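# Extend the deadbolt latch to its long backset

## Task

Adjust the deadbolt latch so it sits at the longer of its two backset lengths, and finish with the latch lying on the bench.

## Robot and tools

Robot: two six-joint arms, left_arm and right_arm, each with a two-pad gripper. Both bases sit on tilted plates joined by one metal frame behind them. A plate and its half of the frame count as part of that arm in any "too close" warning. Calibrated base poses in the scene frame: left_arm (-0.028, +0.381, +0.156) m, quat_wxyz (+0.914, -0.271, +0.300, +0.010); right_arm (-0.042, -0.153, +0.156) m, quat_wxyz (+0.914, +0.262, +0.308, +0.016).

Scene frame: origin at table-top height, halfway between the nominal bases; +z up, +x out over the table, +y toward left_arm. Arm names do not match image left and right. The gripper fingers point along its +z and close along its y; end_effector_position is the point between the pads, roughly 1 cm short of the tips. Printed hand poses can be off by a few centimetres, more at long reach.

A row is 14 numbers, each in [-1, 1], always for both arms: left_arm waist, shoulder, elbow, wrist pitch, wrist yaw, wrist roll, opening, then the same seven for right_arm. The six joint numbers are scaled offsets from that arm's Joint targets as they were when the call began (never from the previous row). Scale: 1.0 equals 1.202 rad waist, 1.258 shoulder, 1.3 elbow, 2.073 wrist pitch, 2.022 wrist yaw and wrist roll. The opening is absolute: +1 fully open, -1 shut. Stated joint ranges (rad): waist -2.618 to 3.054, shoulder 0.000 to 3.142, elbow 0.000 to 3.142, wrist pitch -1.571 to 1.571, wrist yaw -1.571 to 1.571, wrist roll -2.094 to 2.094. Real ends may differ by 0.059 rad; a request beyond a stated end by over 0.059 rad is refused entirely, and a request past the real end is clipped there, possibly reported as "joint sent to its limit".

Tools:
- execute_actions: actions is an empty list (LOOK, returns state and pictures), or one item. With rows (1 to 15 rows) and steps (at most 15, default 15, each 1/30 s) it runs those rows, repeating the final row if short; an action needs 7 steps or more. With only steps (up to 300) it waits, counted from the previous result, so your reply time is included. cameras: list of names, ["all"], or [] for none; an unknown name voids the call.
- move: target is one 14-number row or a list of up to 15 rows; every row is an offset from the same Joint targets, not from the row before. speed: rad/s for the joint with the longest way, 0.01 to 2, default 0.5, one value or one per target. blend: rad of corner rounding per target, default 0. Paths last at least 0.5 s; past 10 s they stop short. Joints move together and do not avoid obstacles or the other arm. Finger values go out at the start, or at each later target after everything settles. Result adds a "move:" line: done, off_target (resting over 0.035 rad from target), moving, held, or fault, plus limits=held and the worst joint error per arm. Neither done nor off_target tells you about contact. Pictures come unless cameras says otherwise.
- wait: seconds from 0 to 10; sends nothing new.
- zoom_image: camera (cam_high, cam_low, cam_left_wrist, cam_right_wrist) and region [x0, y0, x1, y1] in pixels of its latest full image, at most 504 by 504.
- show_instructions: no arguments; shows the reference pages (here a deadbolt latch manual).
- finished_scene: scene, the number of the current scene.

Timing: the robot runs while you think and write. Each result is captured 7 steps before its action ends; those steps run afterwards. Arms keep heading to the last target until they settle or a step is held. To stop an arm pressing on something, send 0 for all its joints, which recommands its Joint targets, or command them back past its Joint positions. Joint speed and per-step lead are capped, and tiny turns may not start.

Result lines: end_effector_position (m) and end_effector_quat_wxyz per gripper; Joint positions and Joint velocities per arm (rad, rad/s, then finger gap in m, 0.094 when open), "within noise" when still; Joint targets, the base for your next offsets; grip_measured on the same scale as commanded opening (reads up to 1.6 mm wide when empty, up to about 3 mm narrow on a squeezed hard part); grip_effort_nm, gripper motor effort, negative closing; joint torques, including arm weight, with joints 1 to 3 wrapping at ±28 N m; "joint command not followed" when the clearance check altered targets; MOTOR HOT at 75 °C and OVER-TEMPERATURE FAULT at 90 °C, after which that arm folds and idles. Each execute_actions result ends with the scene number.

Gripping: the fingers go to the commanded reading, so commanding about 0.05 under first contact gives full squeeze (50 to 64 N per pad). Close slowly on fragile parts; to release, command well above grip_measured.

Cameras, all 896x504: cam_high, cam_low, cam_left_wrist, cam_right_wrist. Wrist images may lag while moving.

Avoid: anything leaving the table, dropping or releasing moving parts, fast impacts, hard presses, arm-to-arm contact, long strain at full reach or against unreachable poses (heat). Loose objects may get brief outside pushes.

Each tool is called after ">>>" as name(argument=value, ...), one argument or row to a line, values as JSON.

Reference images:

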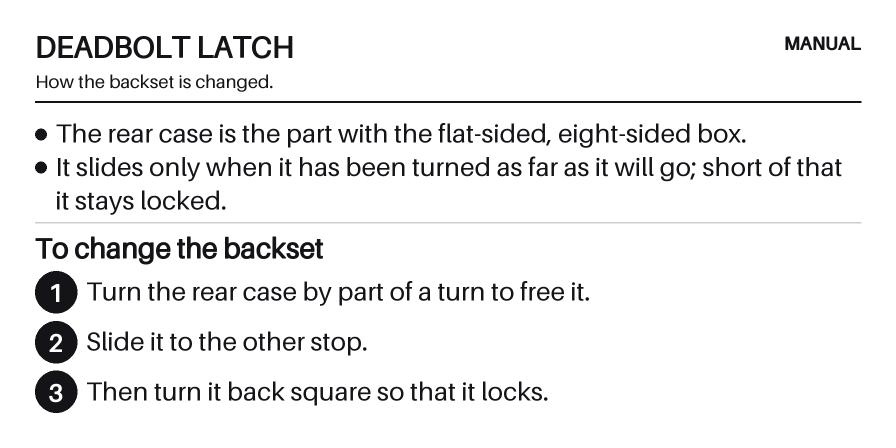

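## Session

>>> execute_actions(
  actions=[],
)

>>> zoom_image(
  camera="cam_high",
  region=[300, 150, 620, 330],
)

Scene clock: 0.00 s of 4900.00 s.
left_arm: end_effector_position=(+0.4447, +0.1956, +0.3011) grip_measured=-0.985 grip_effort_nm=n/a end_effector_quat_wxyz=(+0.400, +0.503, +0.542, -0.542) | right_arm: end_effector_position=(-0.0519, -0.6557, +0.2041) grip_measured=+1.000 grip_effort_nm=n/a end_effector_quat_wxyz=(-0.005, +0.673, +0.357, -0.647)
Joint positions: left_arm=[-0.512 1.769 1.729 -0.882 0.679 1.168 0.001] | right_arm=[-1.59 1.478 1.2 -0.306 0.769 0.77 0.094]
Joint velocities: within noise
Joint torques (N m): no reading
Motor temperatures (°C): left_arm=[31 31 27 28 26 27 26] | right_arm=[29 35 33 30 28 26 29]
Heat: left arm: 31 °C; right arm: 35 °C.
Joint targets: left_arm=[-0.527 1.760 1.736 -0.884 0.697 1.169] | right_arm=[-1.600 1.471 1.205 -0.308 0.785 0.772]
camera_calibration:
cam_left_wrist: T_world_to_cam=[[-0.982494, 0.0926874, 0.1616, 0.371709], [-0.0879937, 0.533692, -0.841089, 0.225048], [-0.164203, -0.840584, -0.516193, 0.47865], [0, 0, 0, 1]] pos_world=[0.4636, 0.247787, 0.376293]
cam_right_wrist: T_world_to_cam=[[-0.481567, 0.746211, 0.459634, 0.372917], [0.292029, 0.631105, -0.718628, 0.614063], [-0.826324, -0.211841, -0.521835, 0.013251], [0, 0, 0, 1]] pos_world=[0.0112096, -0.663006, 0.276792]

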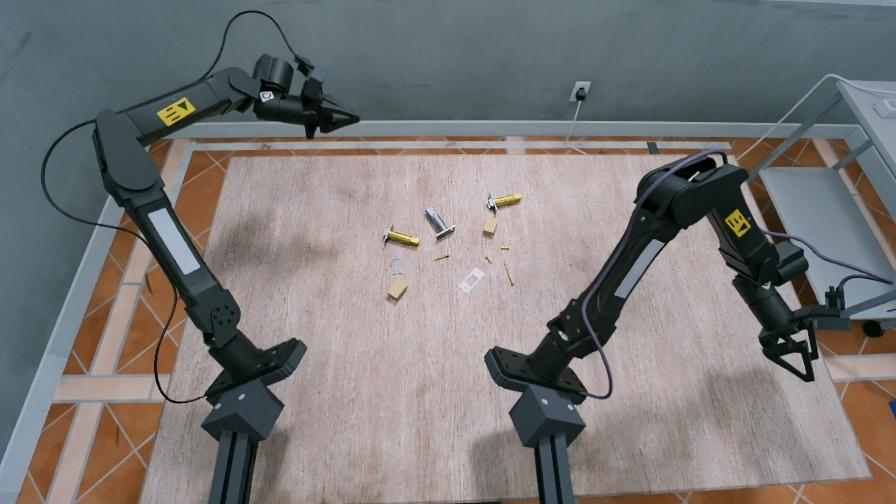

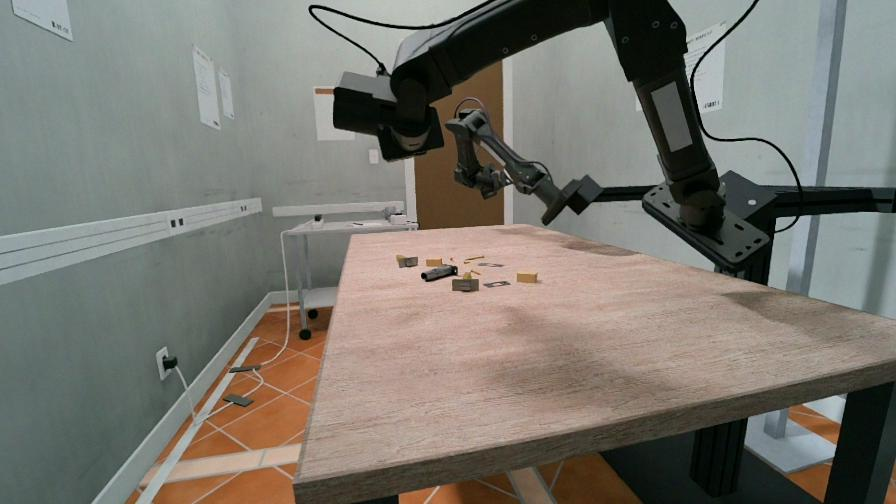

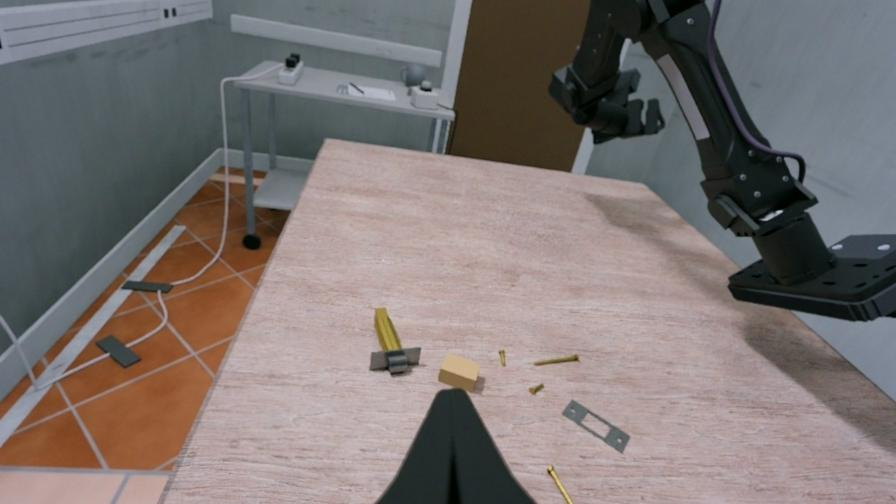

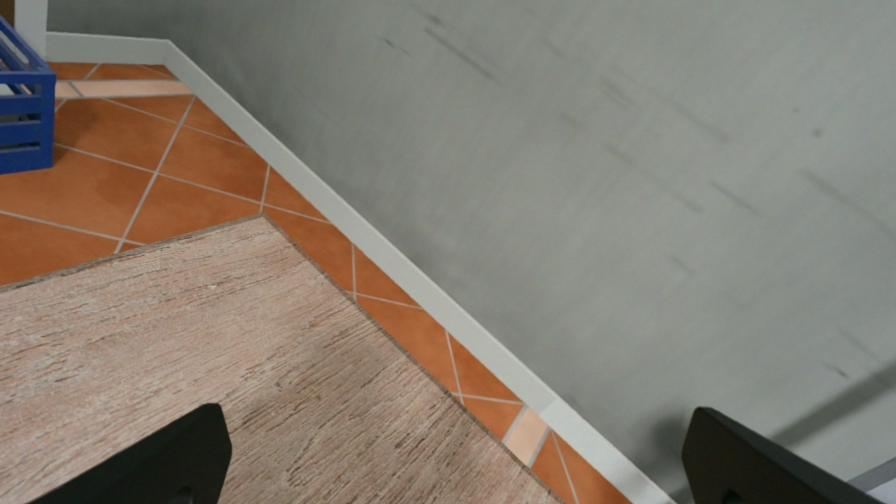

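Scaled by 1.575 from the camera's 896x504 image, which has a finer 1280x720 frame.

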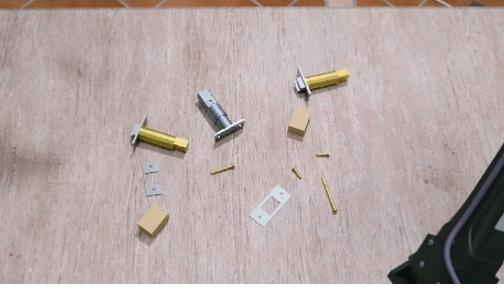

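>>> zoom_image(
  camera="cam_high",
  region=[370, 180, 480, 260],
)

>>> zoom_image(
  camera="cam_high",
  region=[470, 180, 540, 240],
)

>>> zoom_image(
  camera="cam_low",
  region=[380, 240, 500, 310],
)

Scaled by 4.582 from the camera's 896x504 image, which has a finer 1280x720 frame.

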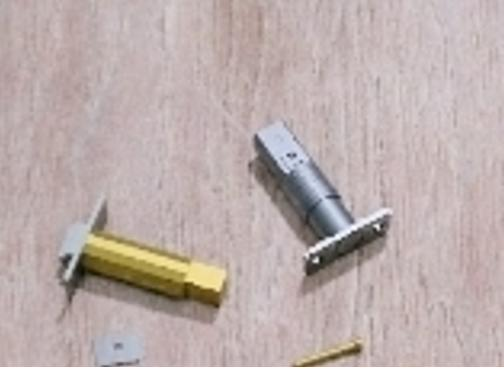

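Scaled by 7.200 from the camera's 896x504 image, which has a finer 1280x720 frame.

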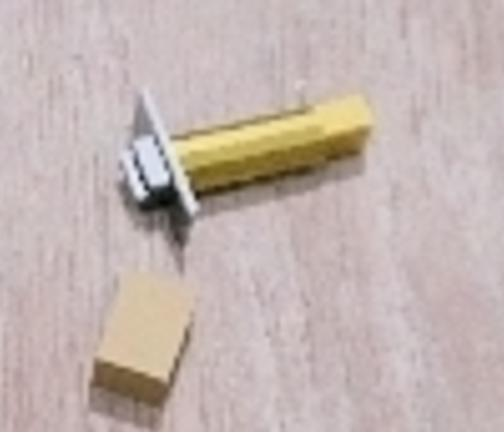

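Scaled by 4.200 from the camera's 896x504 image, which has a finer 1280x720 frame.

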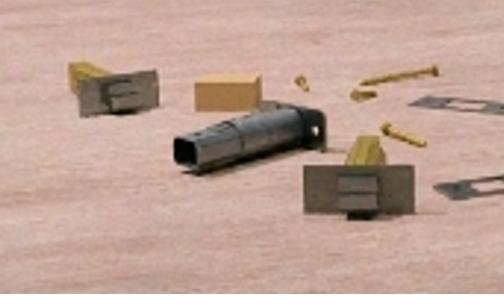

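>>> move(
  target=[
    [-0.06,-0.366,-0.874,0.668,-0.26,-0.702,0.4, 0.25,-0.335,0.073,-0.286,-0.141,-0.085,1],
    [-0.06,-0.366,-0.874,0.668,-0.26,-0.702,0.4, 0.996,-0.374,0.073,-0.406,-0.19,-0.184,1],
  ],
  speed=[1.2,1.2],
  blend=0.1,
  cameras=[],
)

Scene clock: 7.60 s of 4900.00 s.
left_arm: end_effector_position=(+0.4025, +0.2192, +0.2294) grip_measured=+0.398 grip_effort_nm=0.125 end_effector_quat_wxyz=(+0.317, -0.085, +0.778, -0.536) | right_arm: end_effector_position=(+0.2635, -0.3869, +0.1496) grip_measured=+1.000 grip_effort_nm=0.032 end_effector_quat_wxyz=(-0.064, +0.405, +0.908, -0.084)
Joint positions: left_arm=[-0.577 1.323 0.604 0.488 0.164 -0.25 0.066] | right_arm=[-0.406 1.031 1.274 -1.136 0.406 0.41 0.094]
Joint velocities: within noise
Joint torques (N m): left_arm=[-5.39 -6.39 4.15 1.27 0.49 0.03] | right_arm=[0.59 -9.7 7.34 -0.23 0.05 -0.11]
Motor temperatures (°C): left_arm=[32 32 28 29 27 27 26] | right_arm=[30 37 34 30 28 26 29]
Heat: left arm: 32 °C; right arm: 37 °C.
Joint targets: left_arm=[-0.599 1.299 0.600 0.501 0.171 -0.250] | right_arm=[-0.402 1.000 1.300 -1.150 0.401 0.400]
Kept back: nothing.
move: done
No camera images: "cameras" was empty.

>>> move(
  target=[0,0,0,0,0,0,0.4, 0.997,0.7976,0.192,0.043,0.2125,-0.0707,1],
  speed=1.0,
  cameras=["cam_right_wrist","cam_high"],
)

>>> zoom_image(
  camera="cam_right_wrist",
  region=[300, 110, 600, 410],
)

Scene clock: 10.03 s of 4900.00 s.
left_arm: end_effector_position=(+0.4026, +0.2193, +0.2295) grip_measured=+0.398 grip_effort_nm=0.120 end_effector_quat_wxyz=(+0.317, -0.085, +0.778, -0.536) | right_arm: end_effector_position=(+0.3338, +0.0197, +0.1162) grip_measured=+1.000 grip_effort_nm=0.027 end_effector_quat_wxyz=(-0.015, -0.275, +0.961, -0.001)
Joint positions: left_arm=[-0.577 1.323 0.604 0.488 0.164 -0.251 0.066] | right_arm=[0.788 2.004 1.528 -1.07 0.816 0.268 0.094]
Joint velocities: within noise
Joint torques (N m): left_arm=[-5.38 -6.31 3.97 1.28 0.5 0.02] | right_arm=[6.99 -6.37 5.53 0.1 0.14 -0.11]
Motor temperatures (°C): left_arm=[32 32 28 29 27 27 26] | right_arm=[30 38 34 30 28 26 29]
Heat: left arm: 32 °C; right arm: 38 °C.
Joint targets: left_arm=[-0.599 1.299 0.600 0.501 0.172 -0.250] | right_arm=[0.796 2.004 1.549 -1.061 0.831 0.257]
Kept back: nothing.
move: done
camera_calibration:
cam_right_wrist: T_world_to_cam=[[0.520278, -0.853857, -0.0154513, -0.152647], [-0.757353, -0.469685, 0.453666, 0.247795], [-0.394623, -0.22433, -0.891038, 0.32818], [0, 0, 0, 1]] pos_world=[0.396595, 0.0596673, 0.177645]
Images, in order (width x height): cam_high 896x504, cam_right_wrist 896x504.

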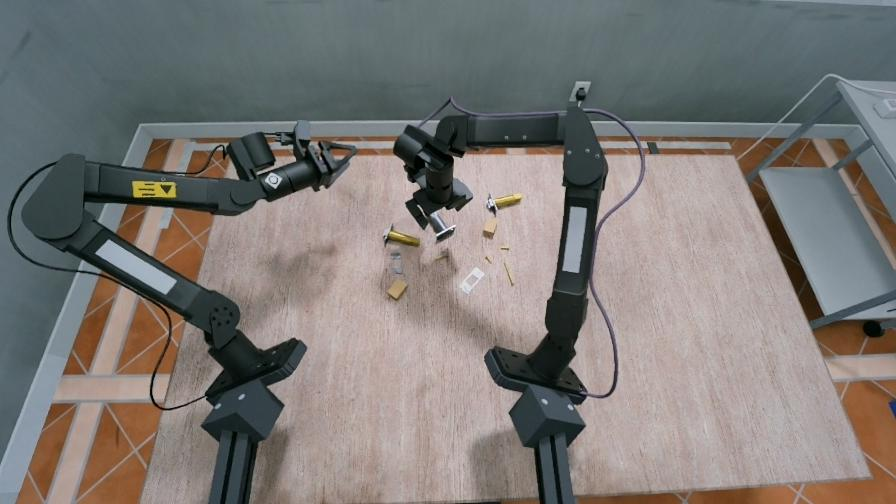

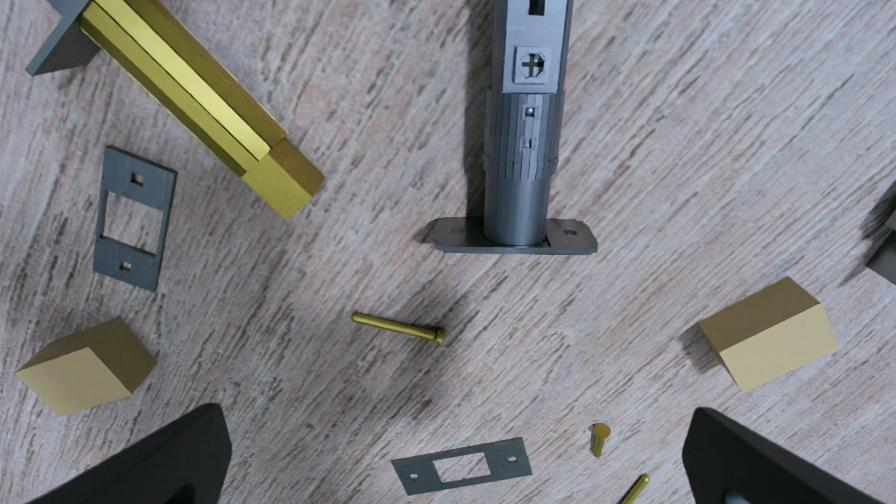

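Scaled by 1.680 from the camera's 896x504 image, which has a finer 1280x720 frame.

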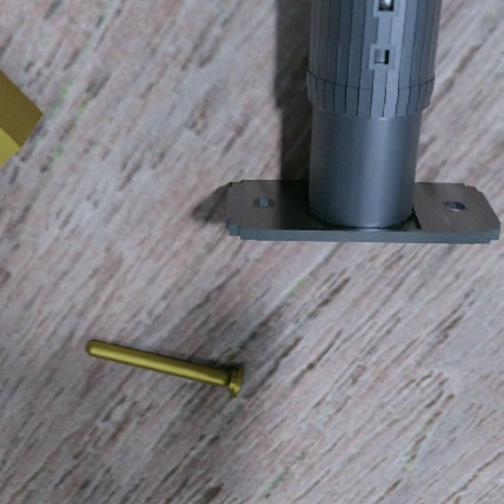

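>>> move(
  target=[0,0,0,0,0,0,0.4, -0.099,0.008,-0.0731,0.1141,0,-0.09,0.15],
  speed=0.4,
  cameras=["cam_right_wrist"],
)

Scene clock: 13.17 s of 4900.00 s.
left_arm: end_effector_position=(+0.4027, +0.2193, +0.2295) grip_measured=+0.398 grip_effort_nm=0.120 end_effector_quat_wxyz=(+0.317, -0.085, +0.778, -0.536) | right_arm: end_effector_position=(+0.3574, +0.0101, +0.0733) grip_measured=+0.152 grip_effort_nm=-0.061 end_effector_quat_wxyz=(+0.002, -0.264, +0.964, -0.001)
Joint positions: left_arm=[-0.577 1.323 0.604 0.489 0.164 -0.251 0.066] | right_arm=[0.671 2.004 1.467 -0.839 0.819 0.086 0.054]
Joint velocities: within noise
Joint torques (N m): left_arm=[-5.33 -6.26 4.03 1.25 0.49 0] | right_arm=[6.87 -6.15 2.45 0.2 0.13 -0.11]
Motor temperatures (°C): left_arm=[32 32 28 29 27 27 26] | right_arm=[31 38 34 30 28 26 29]
Heat: left arm: 32 °C; right arm: 38 °C.
Joint targets: left_arm=[-0.599 1.299 0.600 0.501 0.172 -0.250] | right_arm=[0.677 2.014 1.454 -0.824 0.831 0.075]
Kept back: nothing.
move: done
camera_calibration:
cam_right_wrist: T_world_to_cam=[[0.501544, -0.865114, -0.00556628, -0.16766], [-0.782271, -0.456246, 0.424137, 0.291546], [-0.369466, -0.208369, -0.905581, 0.289044], [0, 0, 0, 1]] pos_world=[0.418949, 0.0481997, 0.137164]
Images, in order (width x height): cam_right_wrist 896x504.

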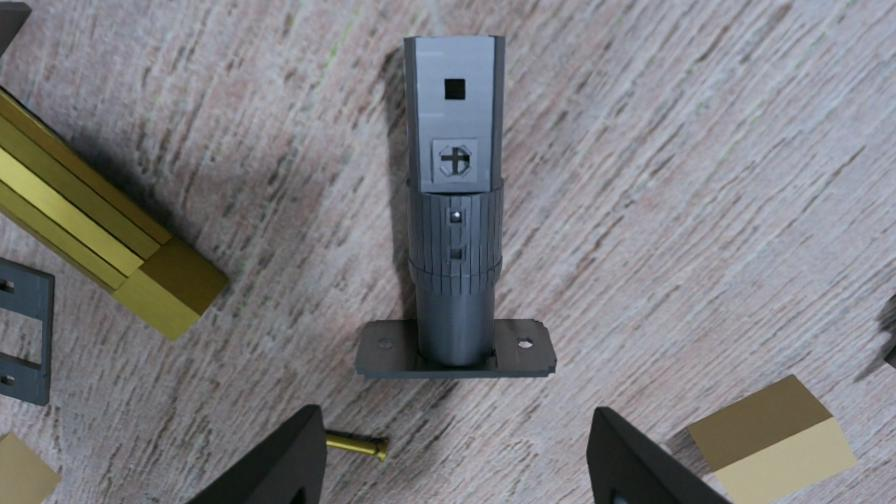

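>>> move(
  target=[0,0,0,0,0,0,0.4, -0.0749,0.0489,-0.0508,0.1,-0.0223,-0.0623,0.15],
  speed=0.2,
  cameras=["cam_right_wrist","cam_low"],
)

>>> zoom_image(
  camera="cam_low",
  region=[390, 220, 490, 300],
)

Scene clock: 15.43 s of 4900.00 s.
left_arm: end_effector_position=(+0.4027, +0.2193, +0.2295) grip_measured=+0.398 grip_effort_nm=0.129 end_effector_quat_wxyz=(+0.317, -0.085, +0.778, -0.536) | right_arm: end_effector_position=(+0.3564, +0.0116, +0.0251) grip_measured=+0.152 grip_effort_nm=-0.061 end_effector_quat_wxyz=(+0.001, -0.267, +0.964, -0.001)
Joint positions: left_arm=[-0.577 1.323 0.604 0.489 0.164 -0.251 0.066] | right_arm=[0.584 2.059 1.401 -0.631 0.799 -0.039 0.054]
Joint velocities: within noise
Joint torques (N m): left_arm=[-5.39 -6.24 4.04 1.26 0.5 0.02] | right_arm=[6.64 -6.01 2.11 0.22 -0.15 -0.12]
Motor temperatures (°C): left_arm=[32 33 28 30 27 27 26] | right_arm=[31 37 34 30 28 26 29]
Heat: left arm: 33 °C; right arm: 37 °C.
Joint targets: left_arm=[-0.599 1.299 0.600 0.501 0.172 -0.250] | right_arm=[0.587 2.075 1.388 -0.617 0.786 -0.051]
Kept back: nothing.
move: done
camera_calibration:
cam_right_wrist: T_world_to_cam=[[0.506453, -0.862251, -0.00540027, -0.167927], [-0.779273, -0.460378, 0.42519, 0.310874], [-0.369107, -0.211131, -0.905088, 0.245198], [0, 0, 0, 1]] pos_world=[0.417807, 0.0500933, 0.0888388]
Images, in order (width x height): cam_low 896x504, cam_right_wrist 896x504.

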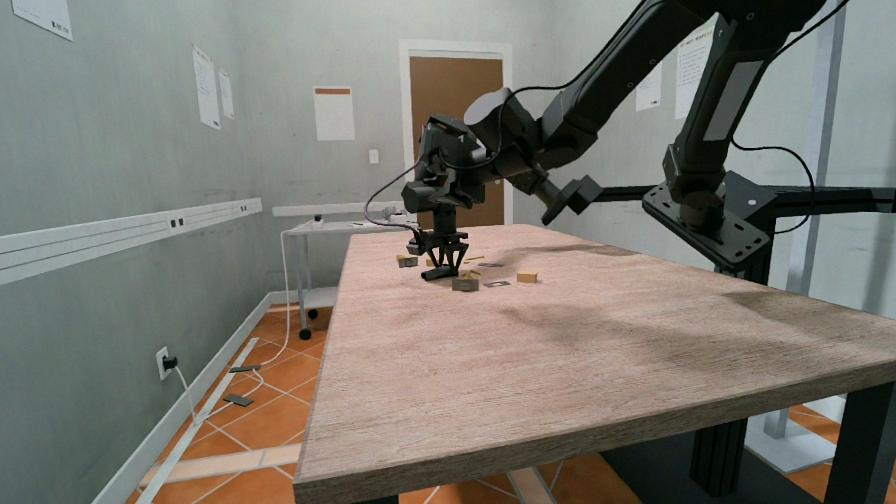

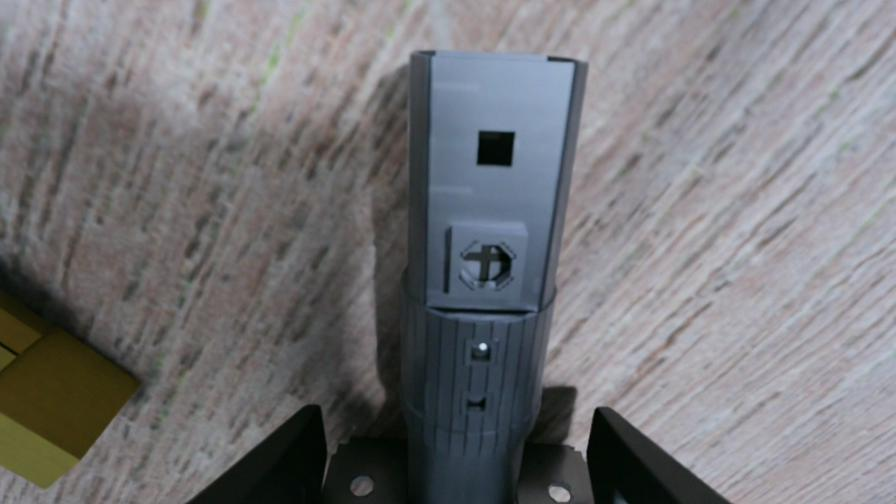

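Scaled by 5.040 from the camera's 896x504 image, which has a finer 1280x720 frame.

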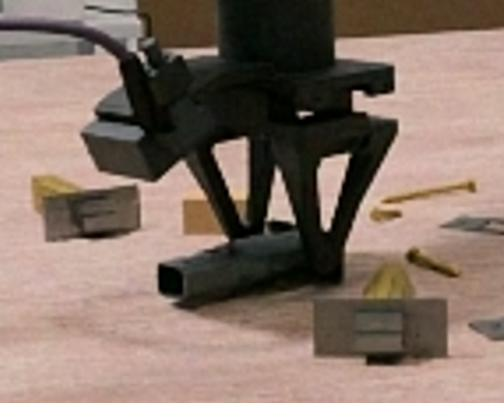

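>>> execute_actions(
  actions=[
    {"rows":[[0,0,0,0,0,0,0.4,0,0,0,0,0,0,0.1],[0,0,0,0,0,0,0.4,0,0,0,0,0,0,0.03],[0,0,0,0,0,0,0.4,0,0,0,0,0,0,-0.05],[0,0,0,0,0,0,0.4,0,0,0,0,0,0,-0.13],[0,0,0,0,0,0,0.4,0,0,0,0,0,0,-0.2],[0,0,0,0,0,0,0.4,0,0,0,0,0,0,-0.27],[0,0,0,0,0,0,0.4,0,0,0,0,0,0,-0.33],[0,0,0,0,0,0,0.4,0,0,0,0,0,0,-0.37],[0,0,0,0,0,0,0.4,0,0,0,0,0,0,-0.4],[0,0,0,0,0,0,0.4,0,0,0,0,0,0,-0.42],[0,0,0,0,0,0,0.4,0,0,0,0,0,0,-0.44],[0,0,0,0,0,0,0.4,0,0,0,0,0,0,-0.46],[0,0,0,0,0,0,0.4,0,0,0,0,0,0,-0.48],[0,0,0,0,0,0,0.4,0,0,0,0,0,0,-0.49],[0,0,0,0,0,0,0.4,0,0,0,0,0,0,-0.5]]},
  ],
)

>>> execute_actions(
  actions=[
    {"rows":[[0,0,0,0,0,0,0.4,0,0,0,0,0,0,-0.51],[0,0,0,0,0,0,0.4,0,0,0,0,0,0,-0.52],[0,0,0,0,0,0,0.4,0,0,0,0,0,0,-0.53],[0,0,0,0,0,0,0.4,0,0,0,0,0,0,-0.55],[0,0,0,0,0,0,0.4,0,0,0,0,0,0,-0.57],[0,0,0,0,0,0,0.4,0,0,0,0,0,0,-0.59],[0,0,0,0,0,0,0.4,0,0,0,0,0,0,-0.61],[0,0,0,0,0,0,0.4,0,0,0,0,0,0,-0.63],[0,0,0,0,0,0,0.4,0,0,0,0,0,0,-0.65],[0,0,0,0,0,0,0.4,0,0,0,0,0,0,-0.67]]},
  ],
)

>>> wait(
  seconds=0.4,
  cameras=["cam_right_wrist"],
)

Scene clock: 16.73 s of 4900.00 s.
left_arm: end_effector_position=(+0.4027, +0.2193, +0.2295) grip_measured=+0.398 grip_effort_nm=0.129 end_effector_quat_wxyz=(+0.317, -0.085, +0.778, -0.536) | right_arm: end_effector_position=(+0.3565, +0.0120, +0.0251) grip_measured=-0.341 grip_effort_nm=0.037 end_effector_quat_wxyz=(+0.001, -0.267, +0.964, +0.000)
Joint positions: left_arm=[-0.577 1.323 0.604 0.489 0.164 -0.251 0.066] | right_arm=[0.584 2.059 1.401 -0.63 0.797 -0.041 0.031]
Joint velocities: left_arm=[within noise] | right_arm=[-0.027 -0.017 0.012 0.037 -0.022 -0.022 -0.06]
Joint torques (N m): left_arm=[-5.37 -6.26 4.14 1.24 0.51 0] | right_arm=[6.71 -6.04 2.13 0.19 -0.14 -0.1]
Motor temperatures (°C): left_arm=[32 33 28 30 27 27 26] | right_arm=[31 37 34 30 28 26 29]
Heat: left arm: 33 °C; right arm: 37 °C.
Joint targets: left_arm=[-0.599 1.299 0.600 0.500 0.172 -0.250] | right_arm=[0.587 2.075 1.388 -0.617 0.786 -0.051]
Steps of this call (1-31: nothing new was sent; 32-39: this action's first 8). Readings (joint positions of left_arm | right_arm):
32: [-0.577 1.323 0.604 0.489 0.164 -0.251] | [0.584 2.059 1.401 -0.631 0.798 -0.040]
33: [-0.577 1.323 0.604 0.489 0.164 -0.251] | [0.584 2.059 1.401 -0.631 0.798 -0.040]
35: [-0.577 1.323 0.604 0.489 0.164 -0.251] | [0.584 2.059 1.401 -0.631 0.798 -0.040]
39: the state above

Scene clock: 17.23 s of 4900.00 s.
left_arm: end_effector_position=(+0.4027, +0.2193, +0.2295) grip_measured=+0.398 grip_effort_nm=0.120 end_effector_quat_wxyz=(+0.317, -0.085, +0.778, -0.536) | right_arm: end_effector_position=(+0.3565, +0.0120, +0.0251) grip_measured=-0.556 grip_effort_nm=-0.823 end_effector_quat_wxyz=(+0.001, -0.267, +0.964, +0.000)
Joint positions: left_arm=[-0.577 1.323 0.604 0.489 0.164 -0.251 0.066] | right_arm=[0.584 2.059 1.401 -0.63 0.797 -0.041 0.021]
Joint velocities: within noise
Joint torques (N m): left_arm=[-5.3 -6.32 4.05 1.26 0.49 0] | right_arm=[6.64 -6.01 2.09 0.19 -0.13 -0.11]
Motor temperatures (°C): left_arm=[32 33 28 30 27 27 26] | right_arm=[31 37 34 30 28 26 29]
Heat: left arm: 33 °C; right arm: 37 °C.
Joint targets: left_arm=[-0.599 1.299 0.600 0.500 0.172 -0.250] | right_arm=[0.587 2.075 1.388 -0.617 0.786 -0.051]
Steps of this call (1-7: your previous action's last 7; 8-15: this action's first 8). Readings (joint positions of left_arm | right_arm):
8: [-0.577 1.323 0.604 0.489 0.164 -0.251] | [0.584 2.059 1.401 -0.630 0.797 -0.041]
9: [-0.577 1.323 0.604 0.489 0.164 -0.251] | [0.584 2.059 1.401 -0.630 0.797 -0.041]
11: [-0.577 1.323 0.604 0.489 0.164 -0.251] | [0.584 2.059 1.401 -0.630 0.797 -0.041]
15: the state above

Scene clock: 17.87 s of 4900.00 s.
left_arm: end_effector_position=(+0.4027, +0.2193, +0.2295) grip_measured=+0.398 grip_effort_nm=0.125 end_effector_quat_wxyz=(+0.317, -0.085, +0.778, -0.536) | right_arm: end_effector_position=(+0.3565, +0.0120, +0.0251) grip_measured=-0.564 grip_effort_nm=-0.984 end_effector_quat_wxyz=(+0.001, -0.267, +0.964, +0.000)
Joint positions: left_arm=[-0.577 1.323 0.604 0.489 0.164 -0.251 0.066] | right_arm=[0.584 2.059 1.401 -0.63 0.797 -0.041 0.02]
Joint velocities: within noise
Joint torques (N m): left_arm=[-5.44 -6.27 4.11 1.26 0.5 0] | right_arm=[6.64 -6.02 2.11 0.19 -0.14 -0.11]
Motor temperatures (°C): left_arm=[32 33 28 30 27 27 26] | right_arm=[31 37 34 30 28 26 29]
Heat: left arm: 33 °C; right arm: 37 °C.
Joint targets: left_arm=[-0.599 1.299 0.600 0.500 0.172 -0.250] | right_arm=[0.587 2.075 1.388 -0.617 0.786 -0.051]
Steps of this call (1-7: your previous action's last 7; 8-15: toward your last target; 16-19: nothing new was sent). Readings (joint positions of left_arm | right_arm):
1: [-0.577 1.323 0.604 0.489 0.164 -0.251] | [0.584 2.059 1.401 -0.630 0.797 -0.041]
2: [-0.577 1.323 0.604 0.489 0.164 -0.251] | [0.584 2.059 1.401 -0.630 0.797 -0.041]
4: [-0.577 1.323 0.604 0.489 0.164 -0.251] | [0.584 2.059 1.401 -0.630 0.797 -0.041]
8: [-0.577 1.323 0.604 0.489 0.164 -0.251] | [0.584 2.059 1.401 -0.630 0.797 -0.041]
19: the state above
All arms were judged still, so your last target was given up. Each gripper or tool keeps its last command.
camera_calibration:
cam_right_wrist: T_world_to_cam=[[0.506737, -0.862073, -0.00690021, -0.167728], [-0.779107, -0.461366, 0.424421, 0.311056], [-0.369066, -0.209694, -0.905439, 0.245272], [0, 0, 0, 1]] pos_world=[0.417861, 0.0503495, 0.0889027]
Images, in order (width x height): cam_right_wrist 896x504.

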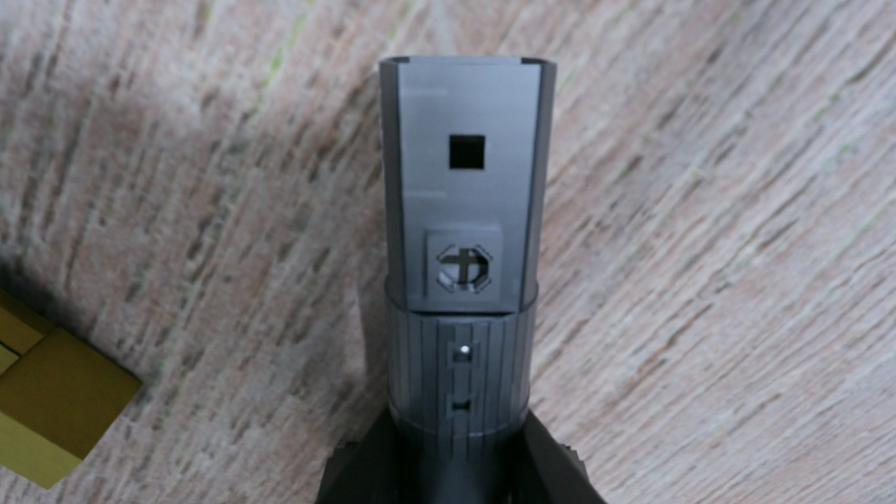

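>>> move(
  target=[
    [0,0,0,0,0,0,0.4, 0.0782,-0.0596,0.0746,-0.1148,0.0242,0.0697,-0.67],
    [0,0,0,0,0,0,0.4, 0.0341,-0.0072,0.2285,-0.164,0.0069,-0.7997,-0.67],
  ],
  speed=[0.25,0.8],
  blend=0.03,
  cameras=["cam_right_wrist","cam_high","cam_low"],
)

>>> zoom_image(
  camera="cam_low",
  region=[370, 200, 510, 310],
)

Scene clock: 23.27 s of 4900.00 s.
left_arm: end_effector_position=(+0.4028, +0.2194, +0.2295) grip_measured=+0.398 grip_effort_nm=0.120 end_effector_quat_wxyz=(+0.317, -0.085, +0.778, -0.536) | right_arm: end_effector_position=(+0.3994, -0.0019, +0.0771) grip_measured=-0.564 grip_effort_nm=-0.984 end_effector_quat_wxyz=(+0.003, +0.894, -0.448, +0.005)
Joint positions: left_arm=[-0.577 1.323 0.604 0.489 0.164 -0.251 0.066] | right_arm=[0.622 2.052 1.661 -0.939 0.818 -1.656 0.02]
Joint velocities: within noise
Joint torques (N m): left_arm=[-5.34 -6.31 4.15 1.25 0.49 0.01] | right_arm=[7.1 -6.46 5.85 -0.12 -0.21 -0.11]
Motor temperatures (°C): left_arm=[32 33 28 30 27 27 26] | right_arm=[32 37 34 30 28 26 30]
Heat: left arm: 33 °C; right arm: 37 °C.
Joint targets: left_arm=[-0.599 1.299 0.600 0.501 0.172 -0.251] | right_arm=[0.628 2.066 1.685 -0.957 0.800 -1.667]
Kept back: nothing.
move: done
camera_calibration:
cam_right_wrist: T_world_to_cam=[[0.807249, 0.590144, -0.00895077, -0.318192], [0.533742, -0.723457, 0.437868, -0.209874], [0.25193, -0.358246, -0.898995, 0.0564762], [0, 0, 0, 1]] pos_world=[0.354651, 0.056177, 0.139821]
Images, in order (width x height): cam_high 896x504, cam_low 896x504, cam_right_wrist 896x504.

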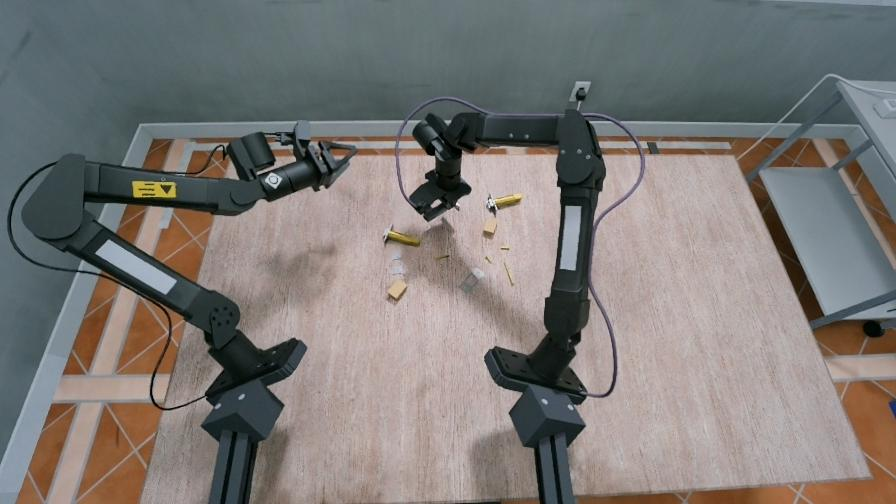

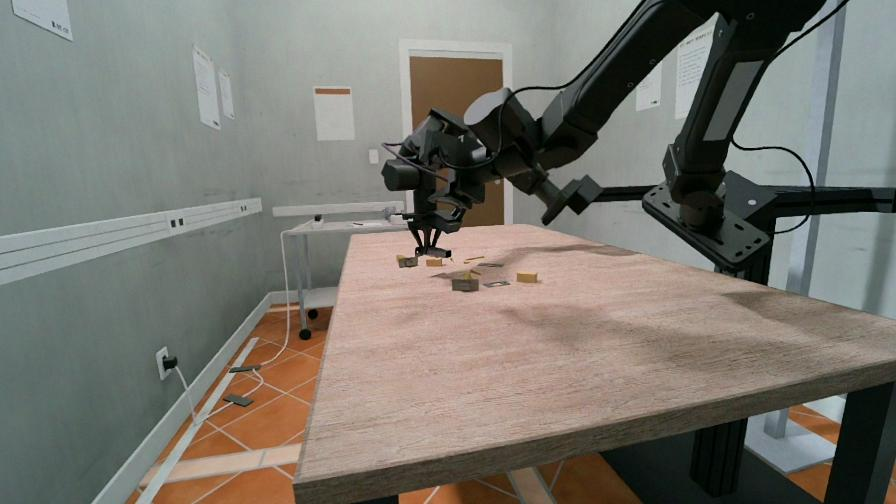

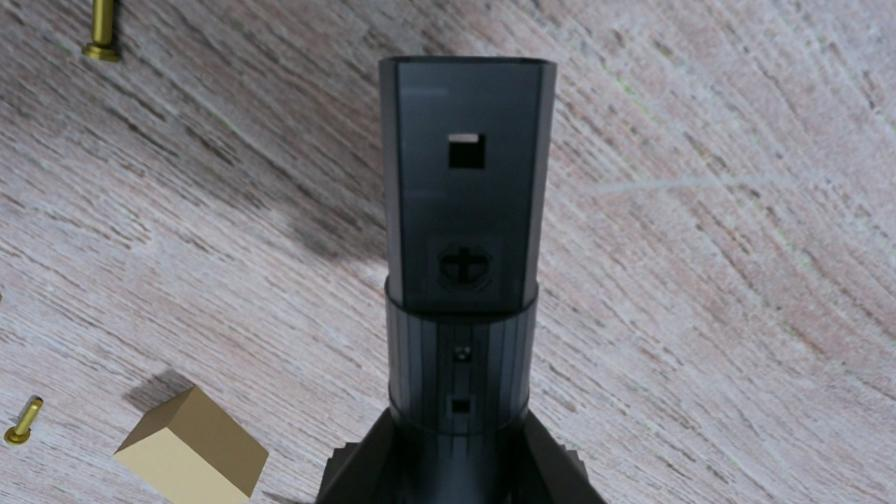

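Scaled by 3.600 from the camera's 896x504 image, which has a finer 1280x720 frame.

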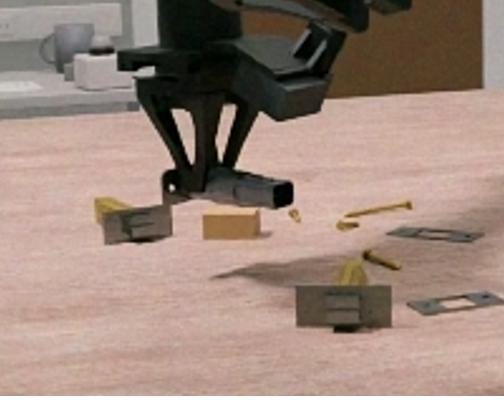

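>>> move(
  target=[
    [0,0,0,0,0,0,0.4, -0.0643,0.0365,-0.07,0.0996,-0.0122,-0.0534,-0.67],
    [0,0,0,0,0,0,0.4, -0.0757,0.0429,-0.0823,0.1172,-0.0143,-0.0628,-0.67],
  ],
  speed=[0.25,0.06],
  cameras=["cam_right_wrist","cam_low"],
)

>>> zoom_image(
  camera="cam_low",
  region=[370, 220, 490, 310],
)

Scene clock: 25.60 s of 4900.00 s.
left_arm: end_effector_position=(+0.4028, +0.2194, +0.2295) grip_measured=+0.398 grip_effort_nm=0.125 end_effector_quat_wxyz=(+0.317, -0.085, +0.778, -0.536) | right_arm: end_effector_position=(+0.4015, -0.0008, +0.0262) grip_measured=-0.564 grip_effort_nm=-0.989 end_effector_quat_wxyz=(+0.001, +0.894, -0.448, +0.005)
Joint positions: left_arm=[-0.577 1.323 0.604 0.489 0.164 -0.251 0.066] | right_arm=[0.534 2.101 1.592 -0.728 0.79 -1.783 0.02]
Joint velocities: within noise
Joint torques (N m): left_arm=[-5.37 -6.3 4 1.27 0.49 0.01] | right_arm=[6.94 -6.5 2.29 0.21 -0.23 -0.11]
Motor temperatures (°C): left_arm=[32 33 28 30 27 27 26] | right_arm=[32 38 34 30 28 26 30]
Heat: left arm: 33 °C; right arm: 38 °C.
Joint targets: left_arm=[-0.599 1.299 0.600 0.501 0.172 -0.251] | right_arm=[0.537 2.120 1.578 -0.714 0.771 -1.795]
Kept back: nothing.
move: done
camera_calibration:
cam_right_wrist: T_world_to_cam=[[0.806722, 0.59091, -0.00498445, -0.320913], [0.533566, -0.724758, 0.435928, -0.187766], [0.253982, -0.354333, -0.899968, 0.00982314], [0, 0, 0, 1]] pos_world=[0.356579, 0.0570261, 0.0890937]
Images, in order (width x height): cam_low 896x504, cam_right_wrist 896x504.

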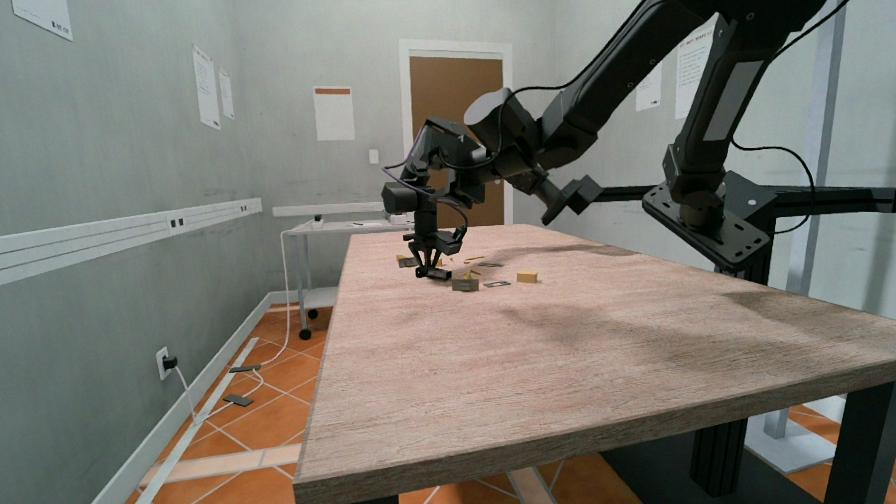

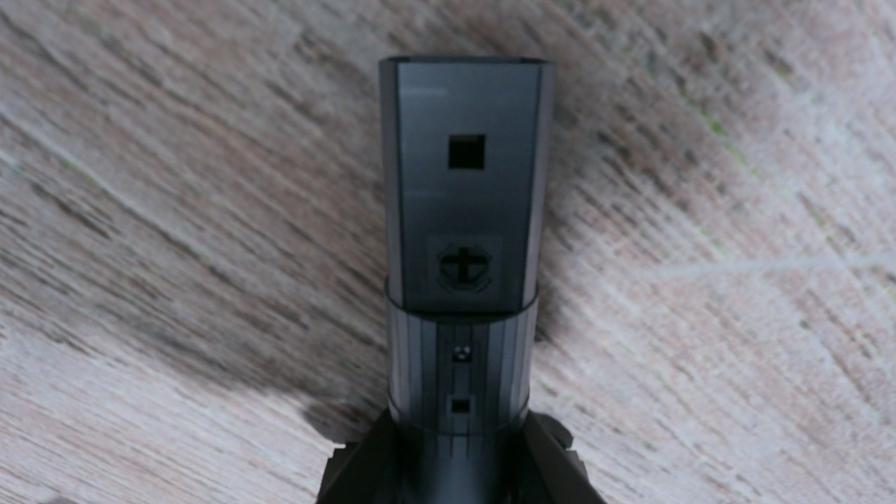

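Scaled by 4.200 from the camera's 896x504 image, which has a finer 1280x720 frame.

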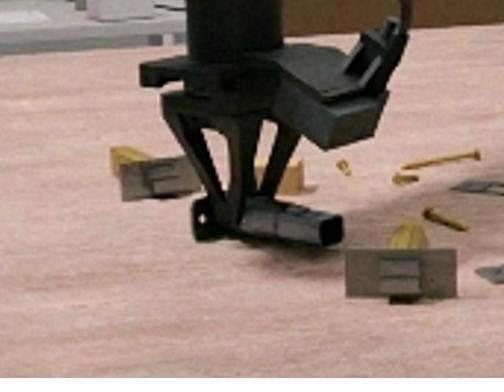

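>>> move(
  target=[0,0,0,0,0,0,0.4, -0.0015,0.0015,-0.0015,0.0022,0,0,-0.67],
  speed=0.05,
  cameras=[],
)

>>> execute_actions(
  actions=[
    {"rows":[[0,0,0,0,0,0,0.4,0,0,0,0,0,0,-0.6],[0,0,0,0,0,0,0.4,0,0,0,0,0,0,-0.57],[0,0,0,0,0,0,0.4,0,0,0,0,0,0,-0.56],[0,0,0,0,0,0,0.4,0,0,0,0,0,0,-0.55],[0,0,0,0,0,0,0.4,0,0,0,0,0,0,-0.54],[0,0,0,0,0,0,0.4,0,0,0,0,0,0,-0.53],[0,0,0,0,0,0,0.4,0,0,0,0,0,0,-0.51],[0,0,0,0,0,0,0.4,0,0,0,0,0,0,-0.49],[0,0,0,0,0,0,0.4,0,0,0,0,0,0,-0.45],[0,0,0,0,0,0,0.4,0,0,0,0,0,0,-0.4],[0,0,0,0,0,0,0.4,0,0,0,0,0,0,-0.33],[0,0,0,0,0,0,0.4,0,0,0,0,0,0,-0.25],[0,0,0,0,0,0,0.4,0,0,0,0,0,0,-0.15],[0,0,0,0,0,0,0.4,0,0,0,0,0,0,-0.05],[0,0,0,0,0,0,0.4,0,0,0,0,0,0,0.1]]},
  ],
)

>>> wait(
  seconds=0.3,
  cameras=["cam_right_wrist"],
)

Scene clock: 27.00 s of 4900.00 s.
left_arm: end_effector_position=(+0.4028, +0.2194, +0.2295) grip_measured=+0.398 grip_effort_nm=0.125 end_effector_quat_wxyz=(+0.317, -0.085, +0.778, -0.536) | right_arm: end_effector_position=(+0.4024, -0.0002, +0.0262) grip_measured=-0.564 grip_effort_nm=-0.984 end_effector_quat_wxyz=(-0.001, +0.893, -0.449, +0.006)
Joint positions: left_arm=[-0.577 1.323 0.604 0.489 0.164 -0.251 0.066] | right_arm=[0.534 2.101 1.592 -0.723 0.79 -1.784 0.02]
Joint velocities: within noise
Joint torques (N m): left_arm=[-5.34 -6.27 4.04 1.26 0.47 0.01] | right_arm=[6.83 -6.35 2.14 0.22 -0.21 -0.11]
Motor temperatures (°C): left_arm=[32 33 28 30 27 27 26] | right_arm=[32 38 34 30 28 26 30]
Heat: left arm: 33 °C; right arm: 38 °C.
Joint targets: left_arm=[-0.599 1.299 0.600 0.501 0.172 -0.251] | right_arm=[0.535 2.122 1.576 -0.709 0.771 -1.795]
Kept back: nothing.
move: done
No camera images: "cameras" was empty.

Scene clock: 27.27 s of 4900.00 s.
left_arm: end_effector_position=(+0.4028, +0.2194, +0.2295) grip_measured=+0.398 grip_effort_nm=0.125 end_effector_quat_wxyz=(+0.317, -0.085, +0.778, -0.536) | right_arm: end_effector_position=(+0.4025, -0.0001, +0.0262) grip_measured=-0.503 grip_effort_nm=0.115 end_effector_quat_wxyz=(-0.001, +0.893, -0.449, +0.006)
Joint positions: left_arm=[-0.577 1.323 0.604 0.489 0.164 -0.251 0.066] | right_arm=[0.534 2.101 1.592 -0.722 0.789 -1.784 0.023]
Joint velocities: left_arm=[within noise] | right_arm=[-0.017 0.002 0.007 0.007 -0.051 -0.007 0.024]
Joint torques (N m): left_arm=[-5.35 -6.38 3.97 1.26 0.5 0.01] | right_arm=[6.83 -6.35 2.14 0.2 -0.21 -0.11]
Motor temperatures (°C): left_arm=[32 33 28 30 27 27 26] | right_arm=[32 38 34 30 28 26 30]
Heat: left arm: 33 °C; right arm: 38 °C.
Joint targets: left_arm=[-0.599 1.299 0.600 0.501 0.172 -0.251] | right_arm=[0.535 2.122 1.576 -0.709 0.771 -1.795]
Steps of this call (1-8: this action's first 8). Readings (joint positions of left_arm | right_arm):
1: [-0.577 1.323 0.604 0.489 0.164 -0.251] | [0.534 2.101 1.592 -0.723 0.790 -1.784]
2: [-0.577 1.323 0.604 0.489 0.164 -0.251] | [0.534 2.101 1.592 -0.723 0.790 -1.784]
4: [-0.577 1.323 0.604 0.489 0.164 -0.251] | [0.534 2.101 1.592 -0.723 0.790 -1.784]
8: the state above

Scene clock: 27.80 s of 4900.00 s.
left_arm: end_effector_position=(+0.4028, +0.2194, +0.2295) grip_measured=+0.398 grip_effort_nm=0.129 end_effector_quat_wxyz=(+0.317, -0.085, +0.778, -0.536) | right_arm: end_effector_position=(+0.4030, +0.0002, +0.0262) grip_measured=+0.098 grip_effort_nm=0.149 end_effector_quat_wxyz=(-0.002, +0.893, -0.450, +0.007)
Joint positions: left_arm=[-0.577 1.323 0.604 0.489 0.164 -0.251 0.066] | right_arm=[0.534 2.101 1.592 -0.719 0.789 -1.784 0.052]
Joint velocities: within noise
Joint torques (N m): left_arm=[-5.41 -6.27 4.03 1.25 0.47 0] | right_arm=[6.83 -6.37 2.13 0.18 -0.2 -0.11]
Motor temperatures (°C): left_arm=[32 33 28 31 27 27 26] | right_arm=[32 38 34 30 28 26 30]
Heat: left arm: 33 °C; right arm: 38 °C.
Joint targets: left_arm=[-0.599 1.299 0.600 0.501 0.172 -0.251] | right_arm=[0.535 2.122 1.576 -0.709 0.771 -1.795]
Steps of this call (1-7: your previous action's last 7; 8-15: toward your last target; 16: nothing new was sent). Readings (joint positions of left_arm | right_arm):
1: [-0.577 1.323 0.604 0.489 0.164 -0.251] | [0.534 2.101 1.592 -0.721 0.789 -1.784]
2: [-0.577 1.323 0.604 0.489 0.164 -0.251] | [0.534 2.101 1.592 -0.721 0.789 -1.784]
4: [-0.577 1.323 0.604 0.489 0.164 -0.251] | [0.534 2.101 1.592 -0.720 0.789 -1.784]
8: [-0.577 1.323 0.604 0.489 0.164 -0.251] | [0.534 2.101 1.592 -0.719 0.789 -1.784]
16: the state above
All arms were judged still, so your last target was given up. Each gripper or tool keeps its last command.
camera_calibration:
cam_right_wrist: T_world_to_cam=[[0.809687, 0.586861, 0.00142627, -0.324013], [0.527731, -0.729164, 0.435683, -0.185492], [0.256725, -0.352014, -0.900099, 0.00870133], [0, 0, 0, 1]] pos_world=[0.358005, 0.0579593, 0.08911]
Images, in order (width x height): cam_right_wrist 896x504.

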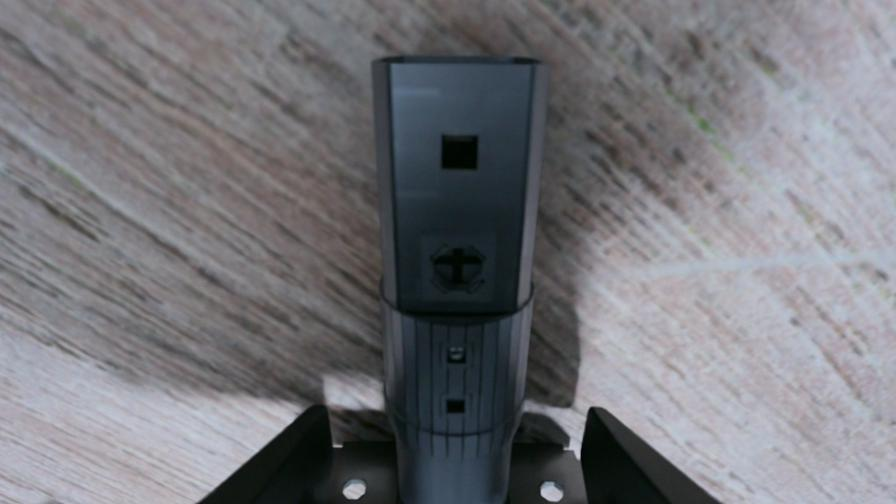

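>>> move(
  target=[
    [0,0,0,0,0,0,0.4, 0.0824,-0.0572,0.08,-0.1196,0.0252,0.0717,0.15],
    [0,0,0,0,0,0,0.4, 0.0824,-0.0572,0.08,-0.1196,0.0252,0.99,0.15],
  ],
  speed=[0.25,1.5],
  blend=0.03,
  cameras=[],
)

>>> move(
  target=[0,0,0,0,0,0,0.4, 0,0,0,0,0,0.627,0.15],
  speed=1.5,
  cameras=["cam_right_wrist"],
)

Scene clock: 31.70 s of 4900.00 s.
left_arm: end_effector_position=(+0.4028, +0.2194, +0.2295) grip_measured=+0.398 grip_effort_nm=0.125 end_effector_quat_wxyz=(+0.317, -0.085, +0.778, -0.536) | right_arm: end_effector_position=(+0.3939, -0.0025, +0.0662) grip_measured=+0.148 grip_effort_nm=0.144 end_effector_quat_wxyz=(-0.011, -0.183, +0.983, -0.011)
Joint positions: left_arm=[-0.577 1.323 0.604 0.489 0.164 -0.251 0.066] | right_arm=[0.607 2.075 1.661 -0.944 0.814 0.196 0.054]
Joint velocities: within noise
Joint torques (N m): left_arm=[-5.34 -6.3 4 1.24 0.51 0.01] | right_arm=[8.79 -9.63 5.29 -0.13 0.09 0.11]
Motor temperatures (°C): left_arm=[32 33 28 31 27 27 26] | right_arm=[33 39 34 30 28 26 30]
Heat: left arm: 33 °C; right arm: 39 °C.
Joint targets: left_arm=[-0.599 1.299 0.600 0.501 0.172 -0.251] | right_arm=[0.634 2.050 1.680 -0.957 0.822 0.207]
Kept back: nothing.
move: done
No camera images: "cameras" was empty.

Scene clock: 33.63 s of 4900.00 s.
left_arm: end_effector_position=(+0.4028, +0.2194, +0.2295) grip_measured=+0.398 grip_effort_nm=0.120 end_effector_quat_wxyz=(+0.317, -0.085, +0.778, -0.536) | right_arm: end_effector_position=(+0.3939, -0.0025, +0.0662) grip_measured=+0.148 grip_effort_nm=0.139 end_effector_quat_wxyz=(-0.003, +0.434, +0.901, -0.016)
Joint positions: left_arm=[-0.577 1.323 0.604 0.489 0.164 -0.251 0.066] | right_arm=[0.607 2.075 1.661 -0.944 0.814 1.464 0.054]
Joint velocities: within noise
Joint torques (N m): left_arm=[-5.45 -6.32 4.03 1.28 0.5 -0.01] | right_arm=[8.79 -9.66 5.29 -0.13 0.08 0.1]
Motor temperatures (°C): left_arm=[32 33 28 31 27 27 26] | right_arm=[33 39 34 30 28 26 30]
Heat: left arm: 33 °C; right arm: 39 °C.
Joint targets: left_arm=[-0.599 1.299 0.600 0.501 0.172 -0.251] | right_arm=[0.634 2.050 1.680 -0.957 0.822 1.475]
Kept back: nothing.
move: done
camera_calibration:
cam_right_wrist: T_world_to_cam=[[-0.788054, -0.615204, 0.0222619, 0.309857], [-0.551543, 0.721646, 0.418362, 0.229821], [-0.273443, 0.317414, -0.908007, 0.257162], [0, 0, 0, 1]] pos_world=[0.441259, -0.0568512, 0.130459]
Images, in order (width x height): cam_right_wrist 896x504.

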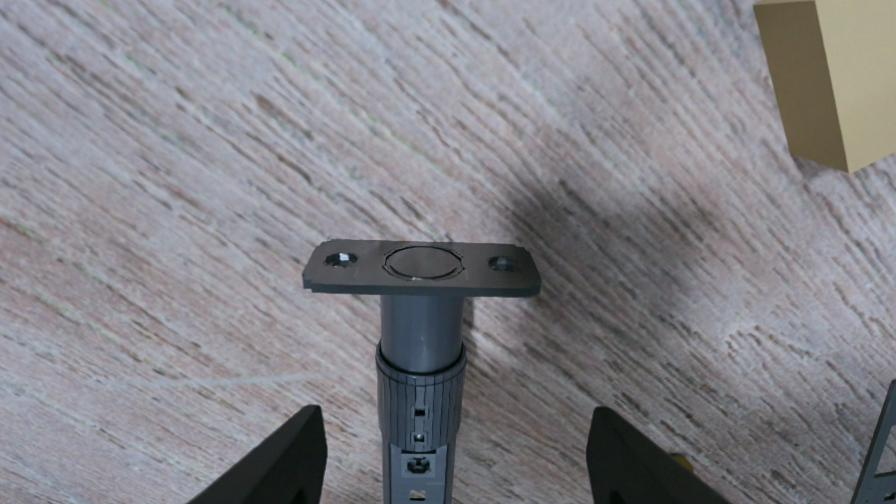

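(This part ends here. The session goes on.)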